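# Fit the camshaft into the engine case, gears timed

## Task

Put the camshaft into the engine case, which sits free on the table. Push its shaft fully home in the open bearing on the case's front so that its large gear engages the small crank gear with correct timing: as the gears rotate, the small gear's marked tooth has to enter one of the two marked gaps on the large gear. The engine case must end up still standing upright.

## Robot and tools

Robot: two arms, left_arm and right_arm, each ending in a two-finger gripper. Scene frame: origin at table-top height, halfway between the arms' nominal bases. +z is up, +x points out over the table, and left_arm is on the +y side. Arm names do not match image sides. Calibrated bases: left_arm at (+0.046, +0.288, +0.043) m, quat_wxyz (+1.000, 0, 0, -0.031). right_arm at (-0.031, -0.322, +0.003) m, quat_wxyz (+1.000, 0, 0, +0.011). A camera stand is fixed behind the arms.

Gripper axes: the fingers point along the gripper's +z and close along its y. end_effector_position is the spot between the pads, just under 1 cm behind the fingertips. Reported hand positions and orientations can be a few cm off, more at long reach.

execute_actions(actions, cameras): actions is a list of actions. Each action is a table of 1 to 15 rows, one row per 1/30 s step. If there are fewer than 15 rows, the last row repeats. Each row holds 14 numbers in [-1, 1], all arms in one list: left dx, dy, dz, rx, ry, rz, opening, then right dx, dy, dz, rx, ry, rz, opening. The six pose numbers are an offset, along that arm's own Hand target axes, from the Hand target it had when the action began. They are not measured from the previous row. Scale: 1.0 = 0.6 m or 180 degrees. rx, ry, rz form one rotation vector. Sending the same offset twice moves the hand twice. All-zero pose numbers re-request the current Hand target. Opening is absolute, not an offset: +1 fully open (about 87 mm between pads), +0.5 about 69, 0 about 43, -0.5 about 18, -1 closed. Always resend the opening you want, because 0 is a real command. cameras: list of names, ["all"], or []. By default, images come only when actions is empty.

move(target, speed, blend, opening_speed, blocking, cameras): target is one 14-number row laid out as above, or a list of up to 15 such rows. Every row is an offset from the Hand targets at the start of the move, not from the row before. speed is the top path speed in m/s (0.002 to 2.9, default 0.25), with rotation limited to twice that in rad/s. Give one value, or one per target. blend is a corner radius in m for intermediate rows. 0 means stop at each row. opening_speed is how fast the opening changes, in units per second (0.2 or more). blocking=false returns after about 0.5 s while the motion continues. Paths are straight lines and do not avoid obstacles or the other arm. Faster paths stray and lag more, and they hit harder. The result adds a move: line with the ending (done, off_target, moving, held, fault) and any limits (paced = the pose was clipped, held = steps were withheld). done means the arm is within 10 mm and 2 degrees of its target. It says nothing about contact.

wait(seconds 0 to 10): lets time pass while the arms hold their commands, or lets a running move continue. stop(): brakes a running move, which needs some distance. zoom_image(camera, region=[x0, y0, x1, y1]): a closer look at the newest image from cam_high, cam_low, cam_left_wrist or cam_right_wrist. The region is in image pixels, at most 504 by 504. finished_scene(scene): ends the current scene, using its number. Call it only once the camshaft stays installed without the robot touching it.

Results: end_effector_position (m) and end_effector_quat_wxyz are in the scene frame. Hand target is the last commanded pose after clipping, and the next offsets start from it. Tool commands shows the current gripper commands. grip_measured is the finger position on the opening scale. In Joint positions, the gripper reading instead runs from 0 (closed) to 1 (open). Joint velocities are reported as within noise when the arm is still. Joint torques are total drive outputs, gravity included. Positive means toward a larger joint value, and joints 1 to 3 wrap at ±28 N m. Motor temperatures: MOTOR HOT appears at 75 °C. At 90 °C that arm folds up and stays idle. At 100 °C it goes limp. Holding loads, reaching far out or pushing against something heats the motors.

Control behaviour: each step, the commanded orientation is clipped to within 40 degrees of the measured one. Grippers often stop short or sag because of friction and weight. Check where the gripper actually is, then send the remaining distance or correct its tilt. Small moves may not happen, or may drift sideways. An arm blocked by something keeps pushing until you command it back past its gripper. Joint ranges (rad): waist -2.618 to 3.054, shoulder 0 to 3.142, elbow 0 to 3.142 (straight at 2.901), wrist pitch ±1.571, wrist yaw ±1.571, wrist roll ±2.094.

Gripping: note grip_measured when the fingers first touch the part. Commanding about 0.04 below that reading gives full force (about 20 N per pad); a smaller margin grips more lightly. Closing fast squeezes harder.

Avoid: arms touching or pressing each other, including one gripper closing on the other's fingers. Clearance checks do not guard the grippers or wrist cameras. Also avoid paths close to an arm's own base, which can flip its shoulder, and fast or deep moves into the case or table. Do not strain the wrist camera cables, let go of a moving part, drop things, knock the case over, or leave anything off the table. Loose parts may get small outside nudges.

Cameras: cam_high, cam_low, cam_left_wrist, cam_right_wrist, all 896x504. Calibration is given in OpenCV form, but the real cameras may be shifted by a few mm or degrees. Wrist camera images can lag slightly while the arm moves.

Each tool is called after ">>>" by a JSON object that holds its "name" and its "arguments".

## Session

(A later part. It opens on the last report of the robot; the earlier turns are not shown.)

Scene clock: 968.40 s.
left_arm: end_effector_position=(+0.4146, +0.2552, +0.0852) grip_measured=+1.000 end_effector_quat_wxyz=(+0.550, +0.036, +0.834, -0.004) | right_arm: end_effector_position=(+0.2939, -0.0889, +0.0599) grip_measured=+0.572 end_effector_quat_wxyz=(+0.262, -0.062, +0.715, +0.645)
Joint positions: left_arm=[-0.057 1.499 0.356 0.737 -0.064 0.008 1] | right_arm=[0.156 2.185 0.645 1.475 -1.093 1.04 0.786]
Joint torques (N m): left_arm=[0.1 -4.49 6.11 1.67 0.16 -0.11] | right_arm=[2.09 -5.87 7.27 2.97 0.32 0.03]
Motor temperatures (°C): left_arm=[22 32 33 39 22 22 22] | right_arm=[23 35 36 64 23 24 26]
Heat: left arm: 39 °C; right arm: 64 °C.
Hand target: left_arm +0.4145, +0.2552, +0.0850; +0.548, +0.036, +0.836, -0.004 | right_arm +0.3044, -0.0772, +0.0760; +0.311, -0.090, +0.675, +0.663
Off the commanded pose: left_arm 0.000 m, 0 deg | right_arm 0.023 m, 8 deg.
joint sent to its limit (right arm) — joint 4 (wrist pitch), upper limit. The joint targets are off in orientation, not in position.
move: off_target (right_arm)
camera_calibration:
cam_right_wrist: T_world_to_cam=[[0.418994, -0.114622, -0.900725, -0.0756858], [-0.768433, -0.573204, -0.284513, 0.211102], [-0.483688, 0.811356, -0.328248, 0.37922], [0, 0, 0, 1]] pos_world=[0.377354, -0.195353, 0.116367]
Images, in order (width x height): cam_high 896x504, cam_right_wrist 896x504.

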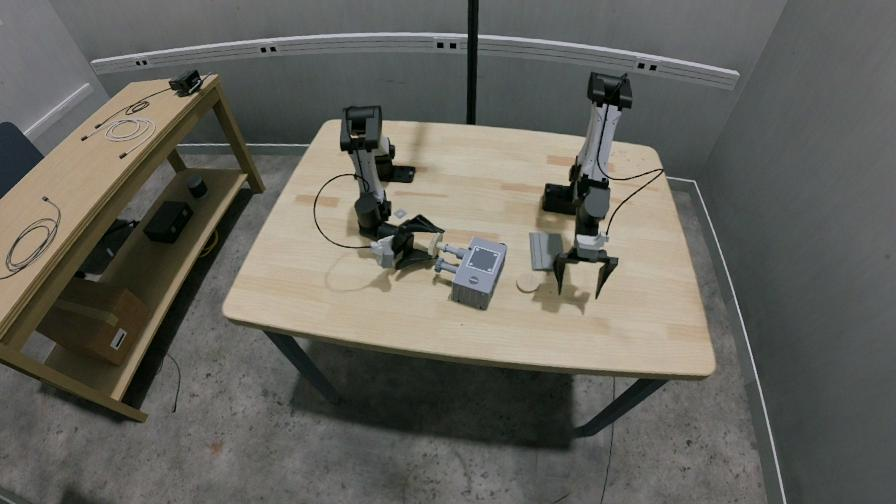

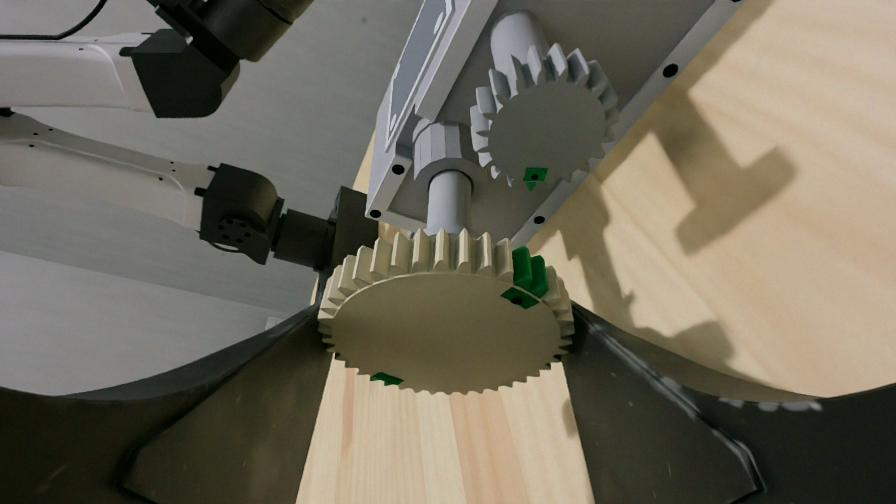

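>>> {"name": "move", "arguments": {"target": [0,0,0,0,0,0,1,-0.003,0.0,0.003,-0.0062,0.0116,0,0.42], "speed": 0.03, "cameras": ["cam_right_wrist","cam_high"]}}

>>> {"name": "zoom_image", "arguments": {"camera": "cam_right_wrist", "region": [405, 145, 495, 220]}}

>>> {"name": "zoom_image", "arguments": {"camera": "cam_high", "region": [420, 230, 475, 275]}}

Scene clock: 983.67 s.
left_arm: end_effector_position=(+0.4146, +0.2552, +0.0852) grip_measured=+1.000 end_effector_quat_wxyz=(+0.550, +0.036, +0.834, -0.004) | right_arm: end_effector_position=(+0.2959, -0.0866, +0.0595) grip_measured=+0.572 end_effector_quat_wxyz=(+0.251, -0.074, +0.711, +0.652)
Joint positions: left_arm=[-0.057 1.499 0.356 0.737 -0.064 0.008 1] | right_arm=[0.157 2.209 0.682 1.475 -1.128 1.052 0.786]
Joint torques (N m): left_arm=[0.06 -4.44 6.17 1.65 0.12 -0.11] | right_arm=[1.74 -6.37 7.5 2.95 0.23 0.07]
Motor temperatures (°C): left_arm=[22 32 33 39 22 22 22] | right_arm=[24 35 37 63 23 24 26]
Heat: left arm: 39 °C; right arm: 63 °C.
Hand target: left_arm +0.4145, +0.2552, +0.0850; +0.548, +0.036, +0.836, -0.004 | right_arm +0.3063, -0.0759, +0.0771; +0.297, -0.106, +0.674, +0.668
Off the commanded pose: left_arm 0.000 m, 0 deg | right_arm 0.023 m, 8 deg.
joint sent to its limit (right arm) — joint 4 (wrist pitch), upper limit. The joint targets still meet the commanded pose.
move: off_target (right_arm)
camera_calibration:
cam_right_wrist: T_world_to_cam=[[0.42328, -0.0927107, -0.901243, -0.075976], [-0.747666, -0.597563, -0.289679, 0.205884], [-0.511693, 0.796444, -0.322253, 0.384773], [0, 0, 0, 1]] pos_world=[0.382977, -0.190465, 0.115162]
Images, in order (width x height): cam_high 896x504, cam_right_wrist 896x504.

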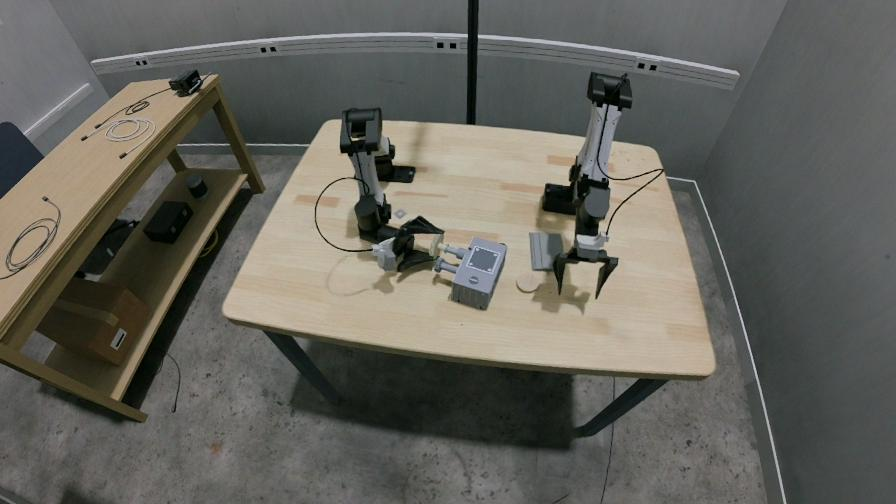

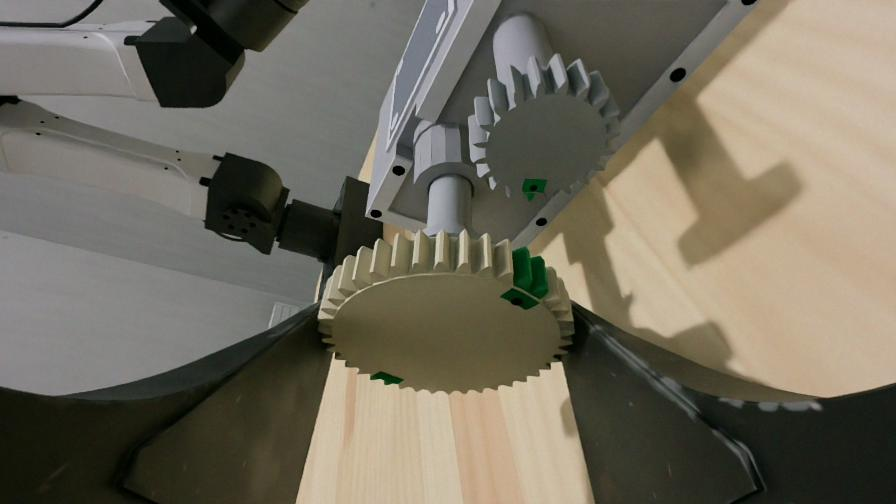

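Scaled by 5.600 from the camera's 896x504 image, which has a finer 1280x720 frame.

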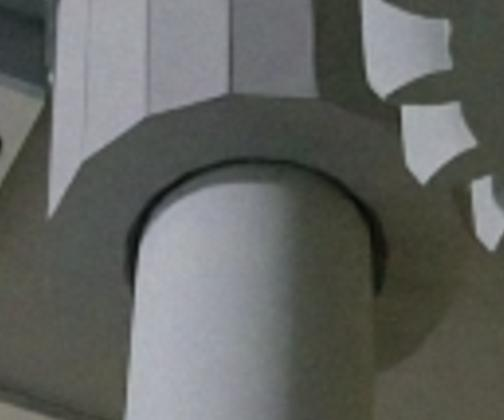

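Scaled by 9.164 from the camera's 896x504 image, which has a finer 1280x720 frame.

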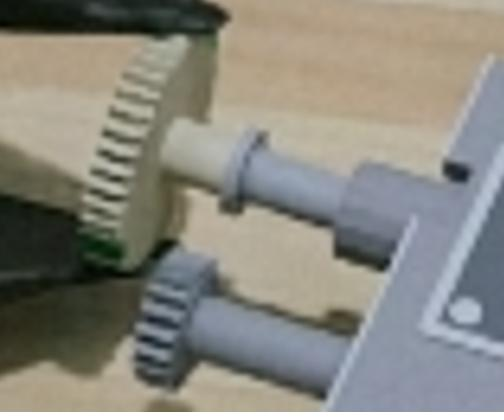

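>>> {"name": "move", "arguments": {"target": [0,0,0,0,0,0,1,0.0,0.0,0.015,0,0,0,0.42], "speed": 0.03, "cameras": ["cam_right_wrist","cam_high"]}}

>>> {"name": "zoom_image", "arguments": {"camera": "cam_right_wrist", "region": [405, 130, 555, 255]}}

>>> {"name": "zoom_image", "arguments": {"camera": "cam_high", "region": [420, 230, 475, 275]}}

Scene clock: 994.87 s.
left_arm: end_effector_position=(+0.4146, +0.2552, +0.0852) grip_measured=+1.000 end_effector_quat_wxyz=(+0.550, +0.036, +0.834, -0.004) | right_arm: end_effector_position=(+0.2964, -0.0862, +0.0594) grip_measured=+0.572 end_effector_quat_wxyz=(+0.248, -0.074, +0.711, +0.654)
Joint positions: left_arm=[-0.057 1.499 0.356 0.737 -0.064 0.008 1] | right_arm=[0.157 2.214 0.689 1.475 -1.133 1.06 0.786]
Joint torques (N m): left_arm=[0.06 -4.66 6.13 1.63 0.1 -0.09] | right_arm=[3.56 -6.37 8.17 2.94 0.53 0.07]
Motor temperatures (°C): left_arm=[22 32 33 39 22 22 22] | right_arm=[24 36 38 62 23 24 26]
Heat: left arm: 39 °C; right arm: 62 °C.
Hand target: left_arm +0.4145, +0.2552, +0.0850; +0.548, +0.036, +0.836, -0.004 | right_arm +0.3086, -0.0672, +0.0777; +0.297, -0.106, +0.674, +0.668
Off the commanded pose: left_arm 0.000 m, 0 deg | right_arm 0.029 m, 8 deg.
joint sent to its limit (right arm) — joint 4 (wrist pitch), upper limit. The joint targets still meet the commanded pose.
move: off_target (right_arm)
camera_calibration:
cam_right_wrist: T_world_to_cam=[[0.419096, -0.0880988, -0.903657, -0.0743737], [-0.746067, -0.600628, -0.287453, 0.205695], [-0.517438, 0.79466, -0.317449, 0.386025], [0, 0, 0, 1]] pos_world=[0.384376, -0.189765, 0.114463]
Images, in order (width x height): cam_high 896x504, cam_right_wrist 896x504.

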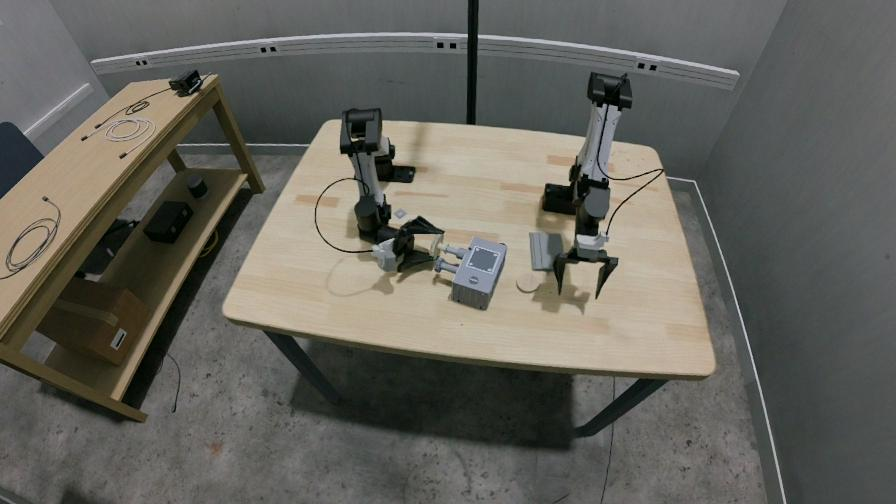

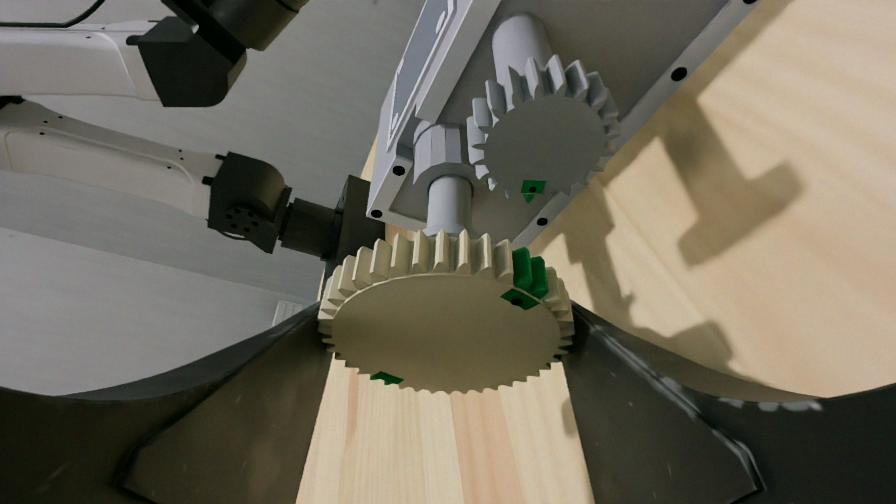

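Scaled by 3.360 from the camera's 896x504 image, which has a finer 1280x720 frame.

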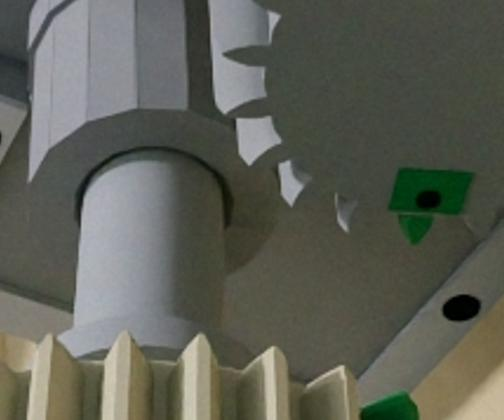

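Scaled by 9.164 from the camera's 896x504 image, which has a finer 1280x720 frame.

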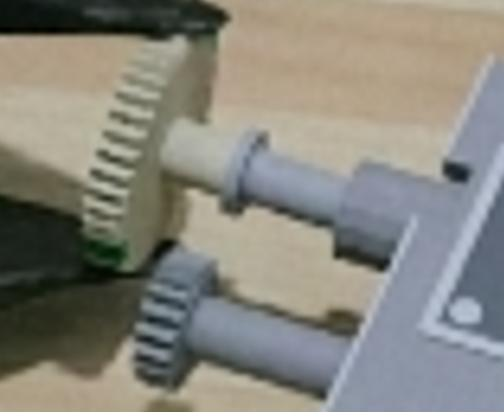

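>>> {"name": "move", "arguments": {"target": [[0,0,0,0,0,0,1,0.0045,-0.0092,-0.004,0,0,0,0.42],[0,0,0,0,0,0,1,0.0045,-0.0092,0.004,0,0,0,0.42]], "speed": 0.03, "cameras": ["cam_right_wrist"]}}

>>> {"name": "zoom_image", "arguments": {"camera": "cam_right_wrist", "region": [405, 130, 555, 255]}}

Scene clock: 1021.33 s.
left_arm: end_effector_position=(+0.4146, +0.2552, +0.0852) grip_measured=+1.000 end_effector_quat_wxyz=(+0.550, +0.036, +0.834, -0.004) | right_arm: end_effector_position=(+0.2971, -0.0854, +0.0584) grip_measured=+0.572 end_effector_quat_wxyz=(+0.248, -0.082, +0.707, +0.656)
Joint positions: left_arm=[-0.057 1.499 0.356 0.737 -0.064 0.008 1] | right_arm=[0.157 2.231 0.703 1.493 -1.146 1.061 0.786]
Joint torques (N m): left_arm=[0.06 -4.71 6.19 1.67 0.14 -0.07] | right_arm=[4.01 -6.06 7.95 2.72 0.73 -0.04]
Motor temperatures (°C): left_arm=[22 32 33 39 22 22 22] | right_arm=[24 36 39 62 23 24 26]
Heat: left arm: 39 °C; right arm: 62 °C.
Hand target: left_arm +0.4145, +0.2552, +0.0850; +0.548, +0.036, +0.836, -0.004 | right_arm +0.3100, -0.0647, +0.0718; +0.297, -0.106, +0.674, +0.668
Off the commanded pose: left_arm 0.000 m, 0 deg | right_arm 0.028 m, 7 deg.
joint sent to its limit (right arm) — joint 4 (wrist pitch), upper limit. The joint targets still meet the commanded pose.
move: off_target (right_arm)
camera_calibration:
cam_right_wrist: T_world_to_cam=[[0.431949, -0.0796096, -0.898378, -0.0789771], [-0.734404, -0.609243, -0.299121, 0.20275], [-0.523518, 0.788977, -0.321627, 0.386963], [0, 0, 0, 1]] pos_world=[0.385597, -0.188068, 0.114154]
Images, in order (width x height): cam_right_wrist 896x504.

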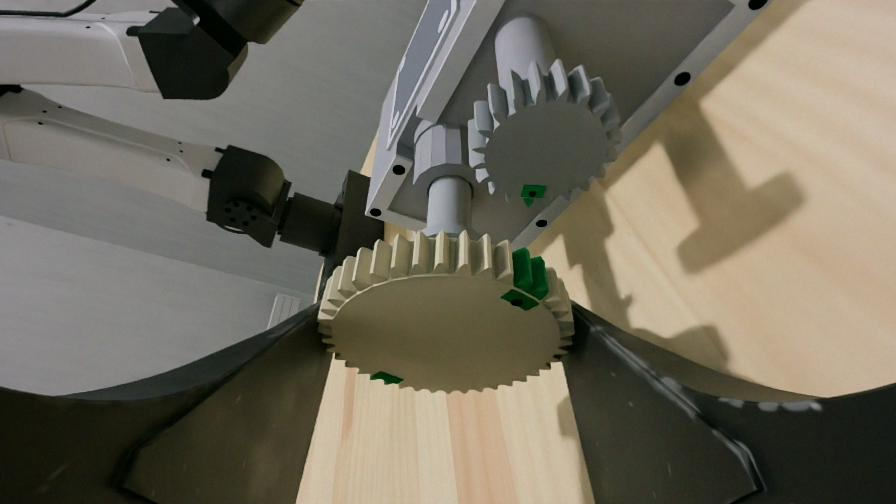

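Scaled by 3.360 from the camera's 896x504 image, which has a finer 1280x720 frame.

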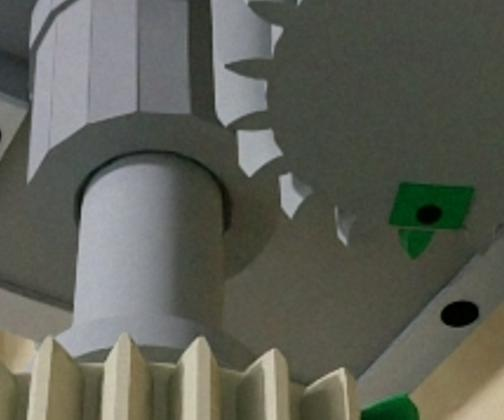

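>>> {"name": "move", "arguments": {"target": [[0,0,0,0,0,0,1,0.0045,-0.0092,-0.006,0,0,0,0.42],[0,0,0,0,0,0,1,0.0055,-0.011,0.005,0,0,0,0.42]], "speed": 0.03, "cameras": ["cam_right_wrist","cam_high"]}}

>>> {"name": "zoom_image", "arguments": {"camera": "cam_right_wrist", "region": [405, 130, 555, 255]}}

>>> {"name": "zoom_image", "arguments": {"camera": "cam_high", "region": [420, 230, 475, 275]}}

Scene clock: 1034.80 s.
left_arm: end_effector_position=(+0.4146, +0.2552, +0.0852) grip_measured=+1.000 end_effector_quat_wxyz=(+0.550, +0.036, +0.834, -0.004) | right_arm: end_effector_position=(+0.3002, -0.0712, +0.0565) grip_measured=+0.572 end_effector_quat_wxyz=(+0.247, -0.094, +0.704, +0.659)
Joint positions: left_arm=[-0.057 1.499 0.356 0.737 -0.064 0.008 1] | right_arm=[0.195 2.258 0.744 1.493 -1.129 1.061 0.786]
Joint torques (N m): left_arm=[0.14 -4.59 6.17 1.66 0.11 -0.08] | right_arm=[1.69 -5.9 6.06 2.73 0.65 -0.17]
Motor temperatures (°C): left_arm=[22 32 33 39 22 22 22] | right_arm=[25 36 38 63 23 24 26]
Heat: left arm: 39 °C; right arm: 63 °C.
Hand target: left_arm +0.4145, +0.2552, +0.0850; +0.548, +0.036, +0.836, -0.004 | right_arm +0.3118, -0.0615, +0.0646; +0.297, -0.106, +0.674, +0.668
Off the commanded pose: left_arm 0.000 m, 0 deg | right_arm 0.017 m, 7 deg.
joint sent to its limit (right arm) — joint 4 (wrist pitch), upper limit. The joint targets still meet the commanded pose.
move: off_target (right_arm)
camera_calibration:
cam_right_wrist: T_world_to_cam=[[0.446281, -0.0684445, -0.892272, -0.0847104], [-0.717352, -0.623462, -0.310968, 0.207686], [-0.535014, 0.778852, -0.327338, 0.37987], [0, 0, 0, 1]] pos_world=[0.390024, -0.172176, 0.113345]
Images, in order (width x height): cam_high 896x504, cam_right_wrist 896x504.

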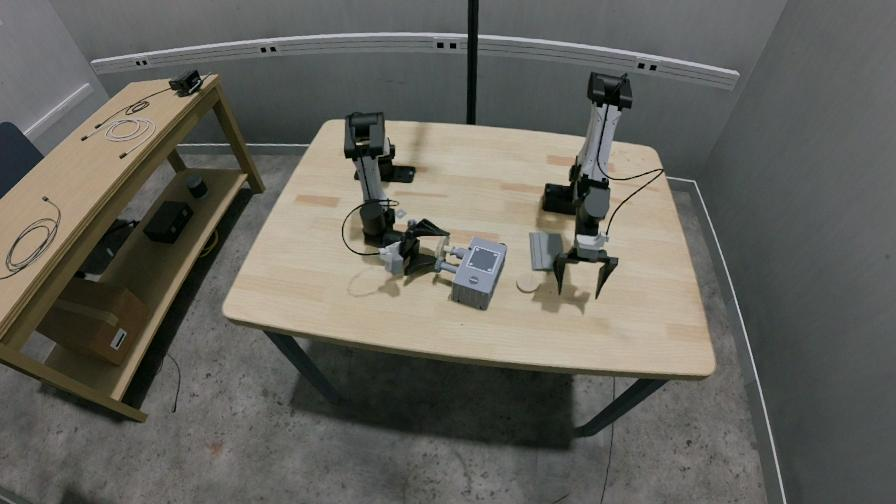

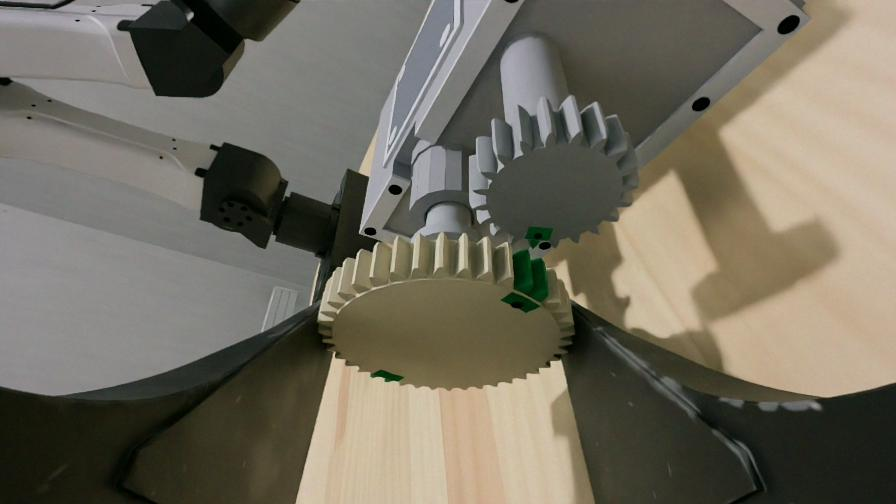

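Scaled by 3.360 from the camera's 896x504 image, which has a finer 1280x720 frame.

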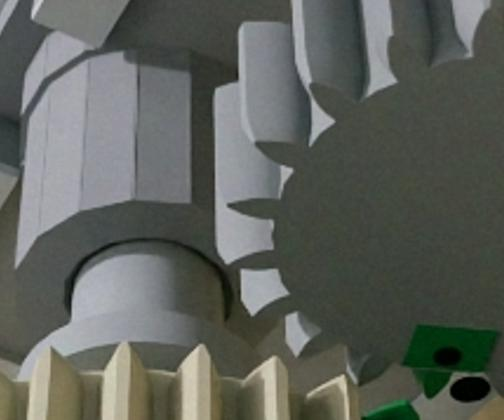

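Scaled by 9.164 from the camera's 896x504 image, which has a finer 1280x720 frame.

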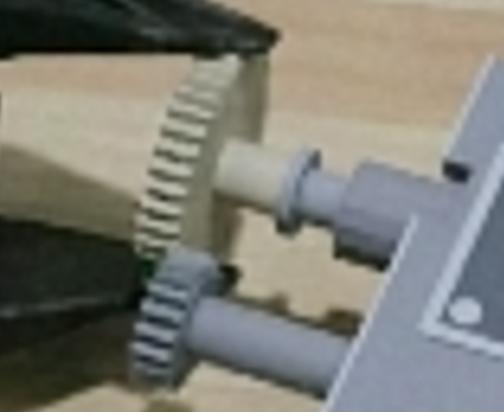

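>>> {"name": "zoom_image", "arguments": {"camera": "cam_right_wrist", "region": [430, 150, 650, 340]}}

Scaled by 2.291 from the camera's 896x504 image, which has a finer 1280x720 frame.

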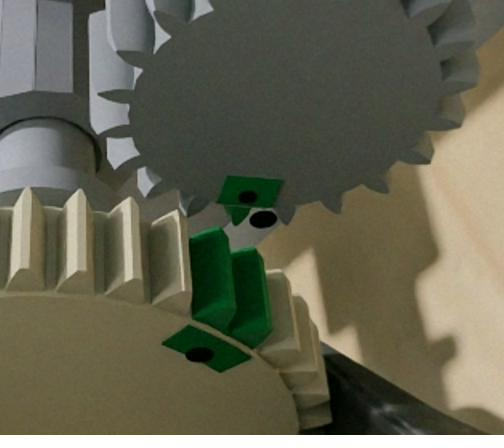

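>>> {"name": "move", "arguments": {"target": [[0,0,0,0,0,0,1,0.0,0.0,-0.004,0,0,-0.017,0.42]], "speed": 0.03, "cameras": ["cam_right_wrist"]}}

>>> {"name": "zoom_image", "arguments": {"camera": "cam_right_wrist", "region": [430, 150, 650, 340]}}

>>> {"name": "zoom_image", "arguments": {"camera": "cam_right_wrist", "region": [310, 220, 590, 400]}}

Scene clock: 1104.47 s.
left_arm: end_effector_position=(+0.4146, +0.2552, +0.0852) grip_measured=+1.000 end_effector_quat_wxyz=(+0.550, +0.036, +0.834, -0.004) | right_arm: end_effector_position=(+0.3011, -0.0682, +0.0559) grip_measured=+0.572 end_effector_quat_wxyz=(+0.258, -0.104, +0.702, +0.655)
Joint positions: left_arm=[-0.057 1.499 0.356 0.737 -0.064 0.008 1] | right_arm=[0.204 2.258 0.747 1.493 -1.117 1.031 0.786]
Joint torques (N m): left_arm=[0.06 -4.59 6.04 1.64 0.17 -0.08] | right_arm=[0.61 -6.61 4.97 2.73 0.5 -0.43]
Motor temperatures (°C): left_arm=[22 32 33 39 22 22 22] | right_arm=[24 34 38 63 23 24 26]
Heat: left arm: 39 °C; right arm: 63 °C.
Hand target: left_arm +0.4145, +0.2552, +0.0850; +0.548, +0.036, +0.836, -0.004 | right_arm +0.3113, -0.0639, +0.0645; +0.315, -0.123, +0.671, +0.660
Off the commanded pose: left_arm 0.000 m, 0 deg | right_arm 0.014 m, 8 deg.
joint sent to its limit (right arm) — joint 4 (wrist pitch), upper limit. The joint targets still meet the commanded pose.
move: off_target (right_arm)
camera_calibration:
cam_right_wrist: T_world_to_cam=[[0.474114, -0.074917, -0.87727, -0.0951387], [-0.708477, -0.624038, -0.329599, 0.208321], [-0.522758, 0.777794, -0.348942, 0.375233], [0, 0, 0, 1]] pos_world=[0.388853, -0.168981, 0.116135]
Images, in order (width x height): cam_right_wrist 896x504.

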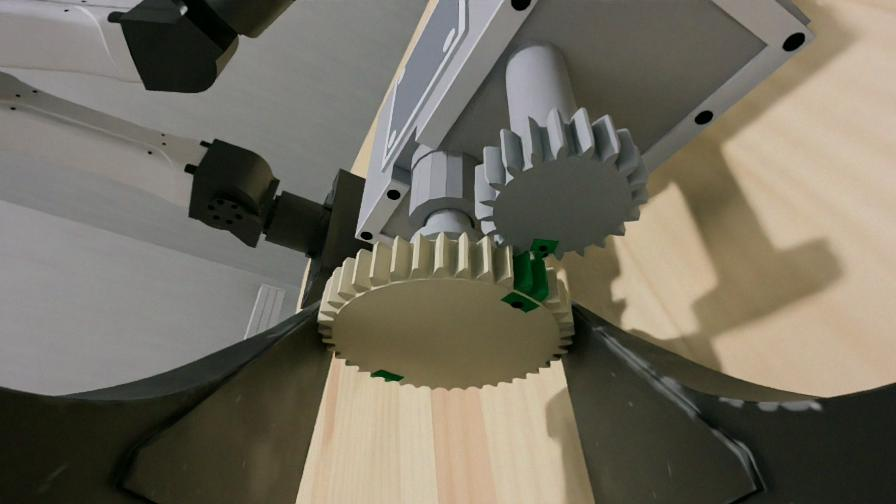

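Scaled by 2.291 from the camera's 896x504 image, which has a finer 1280x720 frame.

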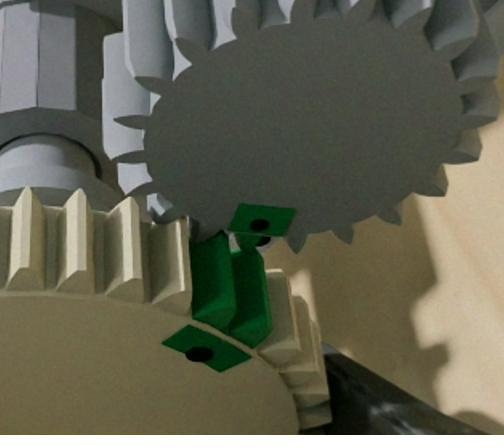

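Scaled by 1.800 from the camera's 896x504 image, which has a finer 1280x720 frame.

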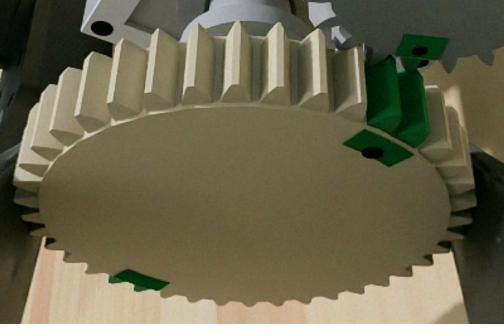

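>>> {"name": "move", "arguments": {"target": [[0,0,0,0,0,0,1,0.0,-0.002,0.013,0,0,0,0.42]], "speed": 0.03, "cameras": ["cam_right_wrist","cam_high"]}}

>>> {"name": "zoom_image", "arguments": {"camera": "cam_right_wrist", "region": [430, 150, 650, 340]}}

>>> {"name": "zoom_image", "arguments": {"camera": "cam_high", "region": [420, 230, 475, 275]}}

Scene clock: 1119.73 s.
left_arm: end_effector_position=(+0.4146, +0.2552, +0.0852) grip_measured=+1.000 end_effector_quat_wxyz=(+0.550, +0.036, +0.834, -0.004) | right_arm: end_effector_position=(+0.3013, -0.0678, +0.0562) grip_measured=+0.572 end_effector_quat_wxyz=(+0.259, -0.105, +0.702, +0.655)
Joint positions: left_arm=[-0.057 1.499 0.356 0.737 -0.064 0.008 1] | right_arm=[0.205 2.258 0.748 1.493 -1.117 1.031 0.786]
Joint torques (N m): left_arm=[0.21 -4.55 6.22 1.62 0.12 -0.1] | right_arm=[1.99 -5.79 6.48 2.73 0.69 -0.36]
Motor temperatures (°C): left_arm=[22 32 33 39 22 22 22] | right_arm=[24 34 37 63 23 24 26]
Heat: left arm: 39 °C; right arm: 63 °C.
Hand target: left_arm +0.4145, +0.2552, +0.0850; +0.548, +0.036, +0.836, -0.004 | right_arm +0.3140, -0.0565, +0.0640; +0.315, -0.123, +0.671, +0.660
Off the commanded pose: left_arm 0.000 m, 0 deg | right_arm 0.019 m, 8 deg.
joint sent to its limit (right arm) — joint 4 (wrist pitch), upper limit. The joint targets still meet the commanded pose.
move: off_target (right_arm)
camera_calibration:
cam_right_wrist: T_world_to_cam=[[0.475813, -0.0743905, -0.876395, -0.095434], [-0.707379, -0.624522, -0.33104, 0.2086], [-0.522702, 0.777456, -0.349778, 0.375143], [0, 0, 0, 1]] pos_world=[0.389056, -0.168482, 0.116634]
Images, in order (width x height): cam_high 896x504, cam_right_wrist 896x504.

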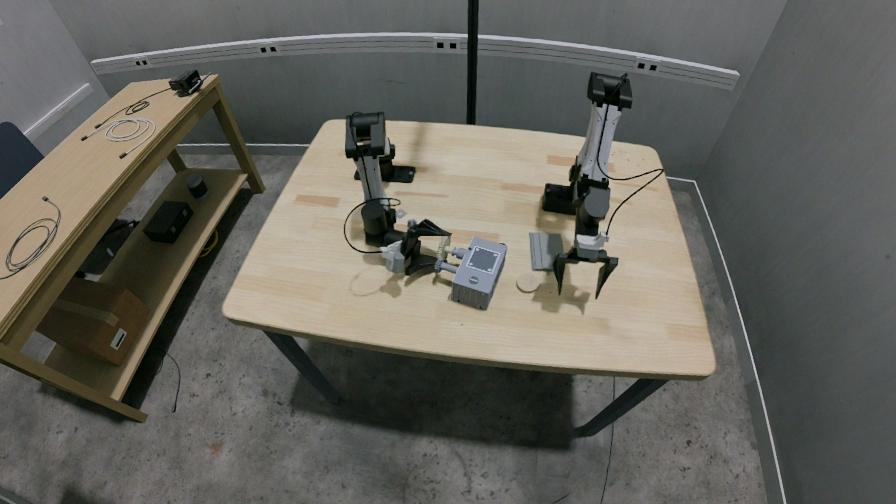

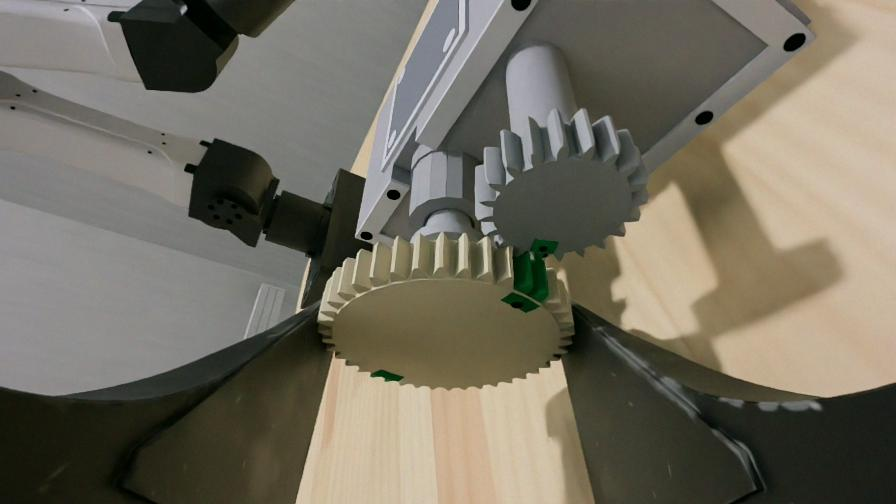

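Scaled by 2.291 from the camera's 896x504 image, which has a finer 1280x720 frame.

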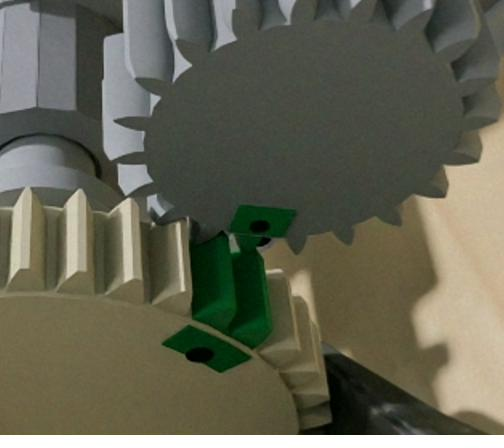

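Scaled by 9.164 from the camera's 896x504 image, which has a finer 1280x720 frame.

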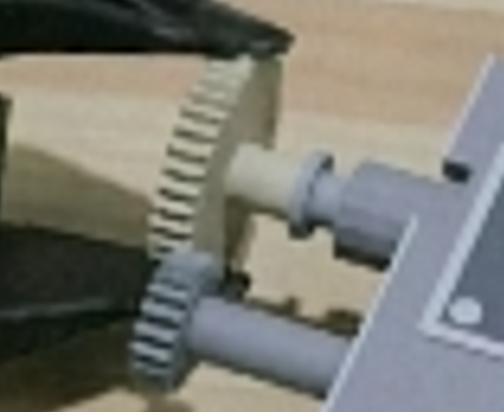

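>>> {"name": "move", "arguments": {"target": [[0,0,0,0,0,0,1,0.0,0.0,0.0,0,0,0.011,0.42]], "speed": 0.03, "cameras": ["cam_right_wrist","cam_high"]}}

>>> {"name": "zoom_image", "arguments": {"camera": "cam_right_wrist", "region": [430, 150, 650, 340]}}

Scene clock: 1129.17 s.
left_arm: end_effector_position=(+0.4146, +0.2552, +0.0852) grip_measured=+1.000 end_effector_quat_wxyz=(+0.550, +0.036, +0.834, -0.004) | right_arm: end_effector_position=(+0.3023, -0.0635, +0.0562) grip_measured=+0.572 end_effector_quat_wxyz=(+0.254, -0.100, +0.702, +0.658)
Joint positions: left_arm=[-0.057 1.499 0.356 0.737 -0.064 0.008 1] | right_arm=[0.216 2.265 0.759 1.493 -1.106 1.049 0.786]
Joint torques (N m): left_arm=[0.27 -4.59 6.19 1.69 0.16 -0.1] | right_arm=[1.05 -5.89 6.01 2.73 0.56 -0.2]
Motor temperatures (°C): left_arm=[22 32 33 39 22 22 22] | right_arm=[24 34 36 63 23 24 26]
Heat: left arm: 39 °C; right arm: 63 °C.
Hand target: left_arm +0.4145, +0.2552, +0.0850; +0.548, +0.036, +0.836, -0.004 | right_arm +0.3140, -0.0565, +0.0641; +0.304, -0.112, +0.673, +0.665
Off the commanded pose: left_arm 0.000 m, 0 deg | right_arm 0.016 m, 7 deg.
joint sent to its limit (right arm) — joint 4 (wrist pitch), upper limit. The joint targets still meet the commanded pose.
move: off_target (right_arm)
camera_calibration:
cam_right_wrist: T_world_to_cam=[[0.463378, -0.0701055, -0.883383, -0.0911514], [-0.711836, -0.623181, -0.323937, 0.21302], [-0.527798, 0.778929, -0.338672, 0.373381], [0, 0, 0, 1]] pos_world=[0.390942, -0.164477, 0.114937]
Images, in order (width x height): cam_high 896x504, cam_right_wrist 896x504.

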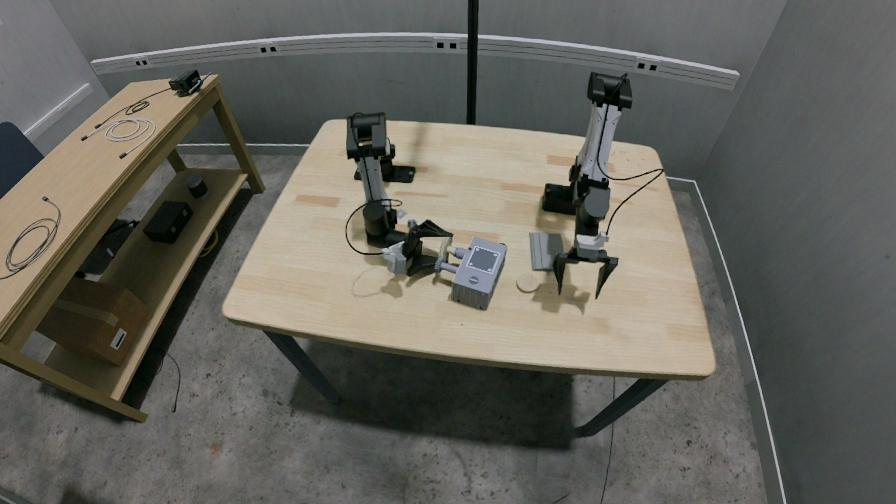

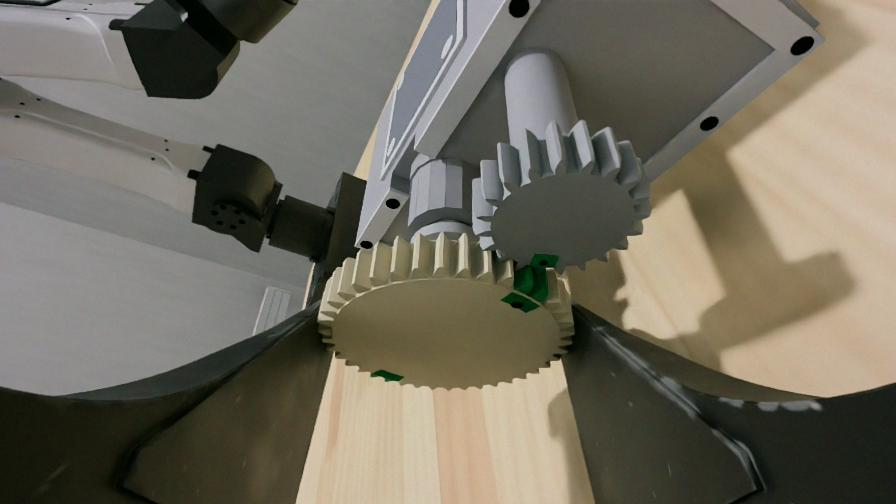

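Scaled by 2.291 from the camera's 896x504 image, which has a finer 1280x720 frame.

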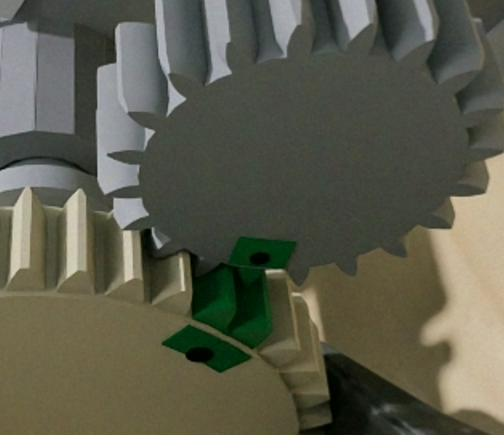

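>>> {"name": "move", "arguments": {"target": [[0,0,0,0,0,0,1,0.0,-0.002,0.008,0,0,0,0.42]], "speed": 0.03, "cameras": ["cam_right_wrist","cam_high"]}}

>>> {"name": "zoom_image", "arguments": {"camera": "cam_right_wrist", "region": [400, 150, 660, 340]}}

>>> {"name": "zoom_image", "arguments": {"camera": "cam_high", "region": [420, 230, 475, 275]}}

Scene clock: 1141.00 s.
left_arm: end_effector_position=(+0.4146, +0.2552, +0.0852) grip_measured=+1.000 end_effector_quat_wxyz=(+0.550, +0.036, +0.834, -0.004) | right_arm: end_effector_position=(+0.3035, -0.0585, +0.0561) grip_measured=+0.572 end_effector_quat_wxyz=(+0.254, -0.101, +0.701, +0.659)
Joint positions: left_arm=[-0.057 1.499 0.356 0.737 -0.064 0.008 1] | right_arm=[0.229 2.272 0.771 1.493 -1.095 1.053 0.786]
Joint torques (N m): left_arm=[0.16 -4.49 6.28 1.63 0.11 -0.1] | right_arm=[0.92 -5.74 6.17 2.74 0.58 -0.21]
Motor temperatures (°C): left_arm=[22 32 33 39 22 22 22] | right_arm=[24 35 36 63 23 24 26]
Heat: left arm: 39 °C; right arm: 63 °C.
Hand target: left_arm +0.4145, +0.2552, +0.0850; +0.548, +0.036, +0.836, -0.004 | right_arm +0.3157, -0.0519, +0.0634; +0.304, -0.112, +0.673, +0.665
Off the commanded pose: left_arm 0.000 m, 0 deg | right_arm 0.016 m, 7 deg.
joint sent to its limit (right arm) — joint 4 (wrist pitch), upper limit. The joint targets still meet the commanded pose.
move: off_target (right_arm)
camera_calibration:
cam_right_wrist: T_world_to_cam=[[0.464175, -0.0674358, -0.883173, -0.0914932], [-0.710414, -0.623863, -0.325741, 0.216539], [-0.529012, 0.778619, -0.337489, 0.370395], [0, 0, 0, 1]] pos_world=[0.392244, -0.159476, 0.114735]
Images, in order (width x height): cam_high 896x504, cam_right_wrist 896x504.

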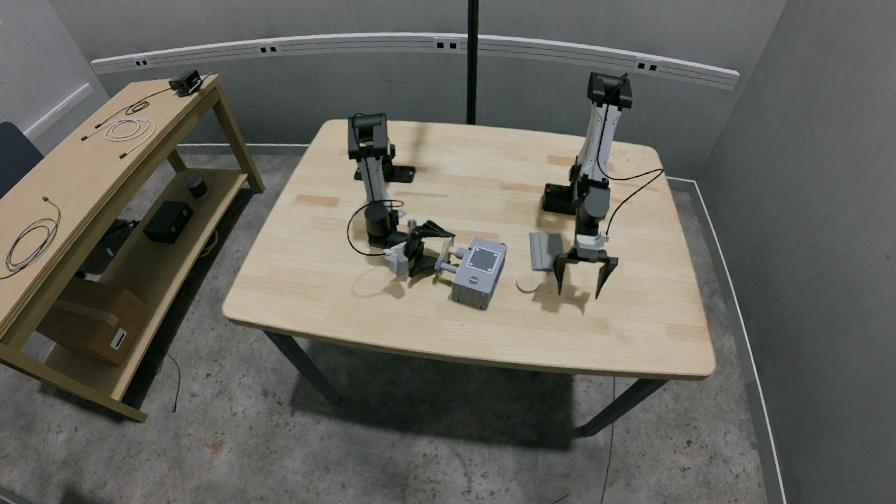

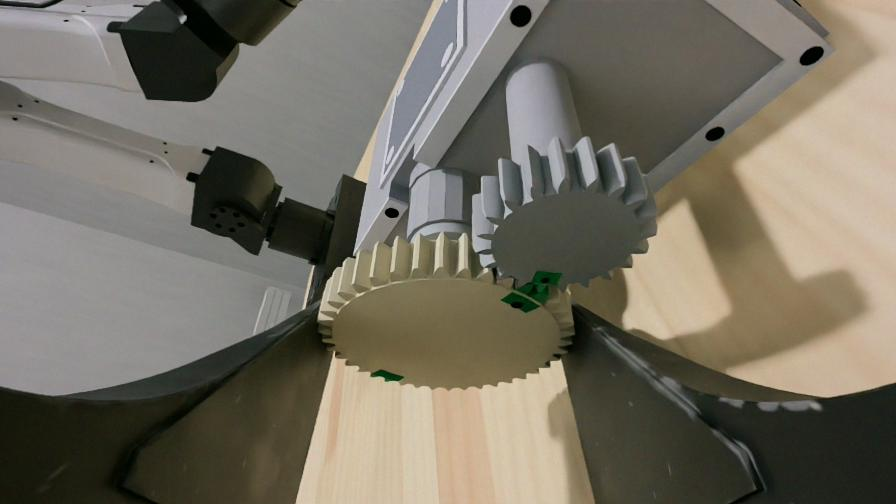

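Scaled by 1.938 from the camera's 896x504 image, which has a finer 1280x720 frame.

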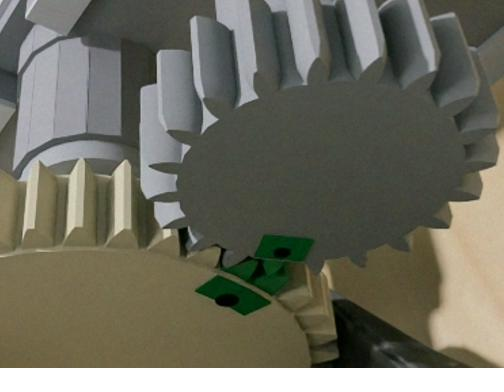

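Scaled by 9.164 from the camera's 896x504 image, which has a finer 1280x720 frame.

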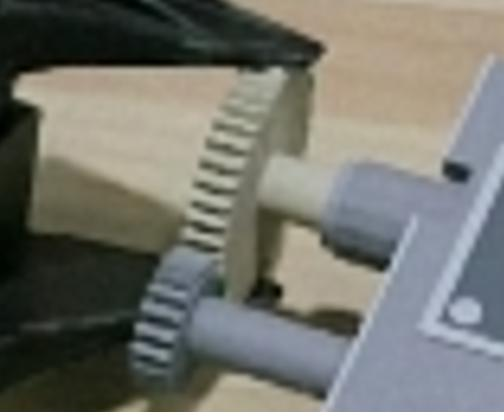

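>>> {"name": "move", "arguments": {"target": [[0,0,0,0,0,0,1,0.0,0.0,0.009,0,0,0,0.42]], "speed": 0.03, "cameras": ["cam_right_wrist","cam_high"]}}

>>> {"name": "zoom_image", "arguments": {"camera": "cam_right_wrist", "region": [470, 200, 620, 330]}}

>>> {"name": "zoom_image", "arguments": {"camera": "cam_high", "region": [420, 230, 475, 275]}}

Scene clock: 1148.93 s.
left_arm: end_effector_position=(+0.4146, +0.2552, +0.0852) grip_measured=+1.000 end_effector_quat_wxyz=(+0.550, +0.036, +0.834, -0.004) | right_arm: end_effector_position=(+0.3041, -0.0584, +0.0562) grip_measured=+0.572 end_effector_quat_wxyz=(+0.253, -0.100, +0.701, +0.659)
Joint positions: left_arm=[-0.057 1.499 0.356 0.737 -0.064 0.008 1] | right_arm=[0.229 2.274 0.774 1.493 -1.095 1.056 0.786]
Joint torques (N m): left_arm=[0.17 -4.63 6.3 1.67 0.14 -0.11] | right_arm=[1.94 -5.5 6.91 2.74 0.72 -0.19]
Motor temperatures (°C): left_arm=[22 32 33 39 22 22 22] | right_arm=[24 35 36 63 23 24 26]
Heat: left arm: 39 °C; right arm: 63 °C.
Hand target: left_arm +0.4145, +0.2552, +0.0850; +0.548, +0.036, +0.836, -0.004 | right_arm +0.3173, -0.0468, +0.0639; +0.304, -0.112, +0.673, +0.665
Off the commanded pose: left_arm 0.000 m, 0 deg | right_arm 0.019 m, 7 deg.
joint sent to its limit (right arm) — joint 4 (wrist pitch), upper limit. The joint targets still meet the commanded pose.
move: off_target (right_arm)
camera_calibration:
cam_right_wrist: T_world_to_cam=[[0.462578, -0.0665922, -0.884074, -0.0911154], [-0.711016, -0.623532, -0.325061, 0.217306], [-0.529602, 0.778957, -0.335781, 0.37063], [0, 0, 0, 1]] pos_world=[0.392942, -0.159275, 0.114535]
Images, in order (width x height): cam_high 896x504, cam_right_wrist 896x504.

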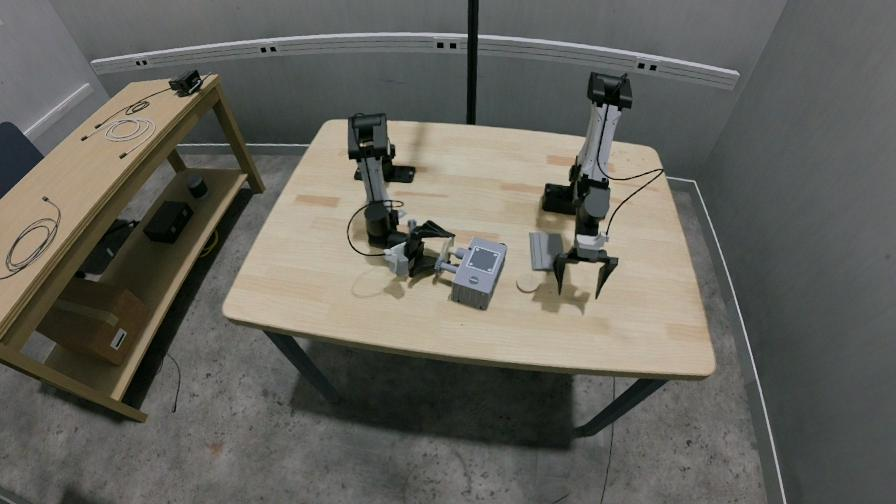

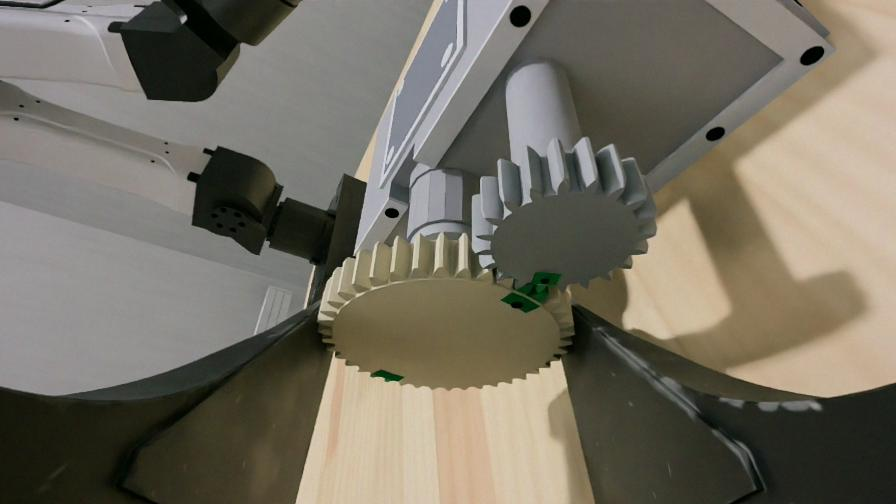

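Scaled by 3.360 from the camera's 896x504 image, which has a finer 1280x720 frame.

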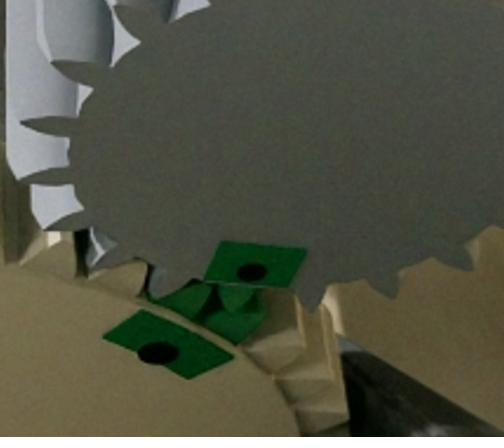

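Scaled by 9.164 from the camera's 896x504 image, which has a finer 1280x720 frame.

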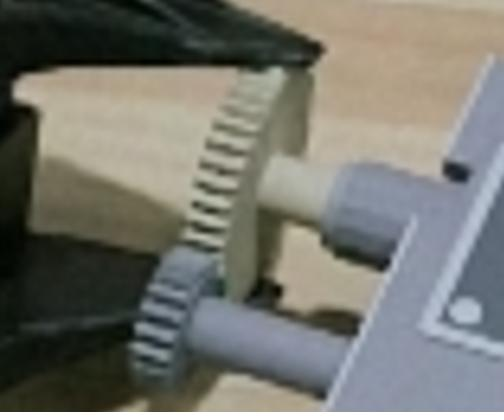

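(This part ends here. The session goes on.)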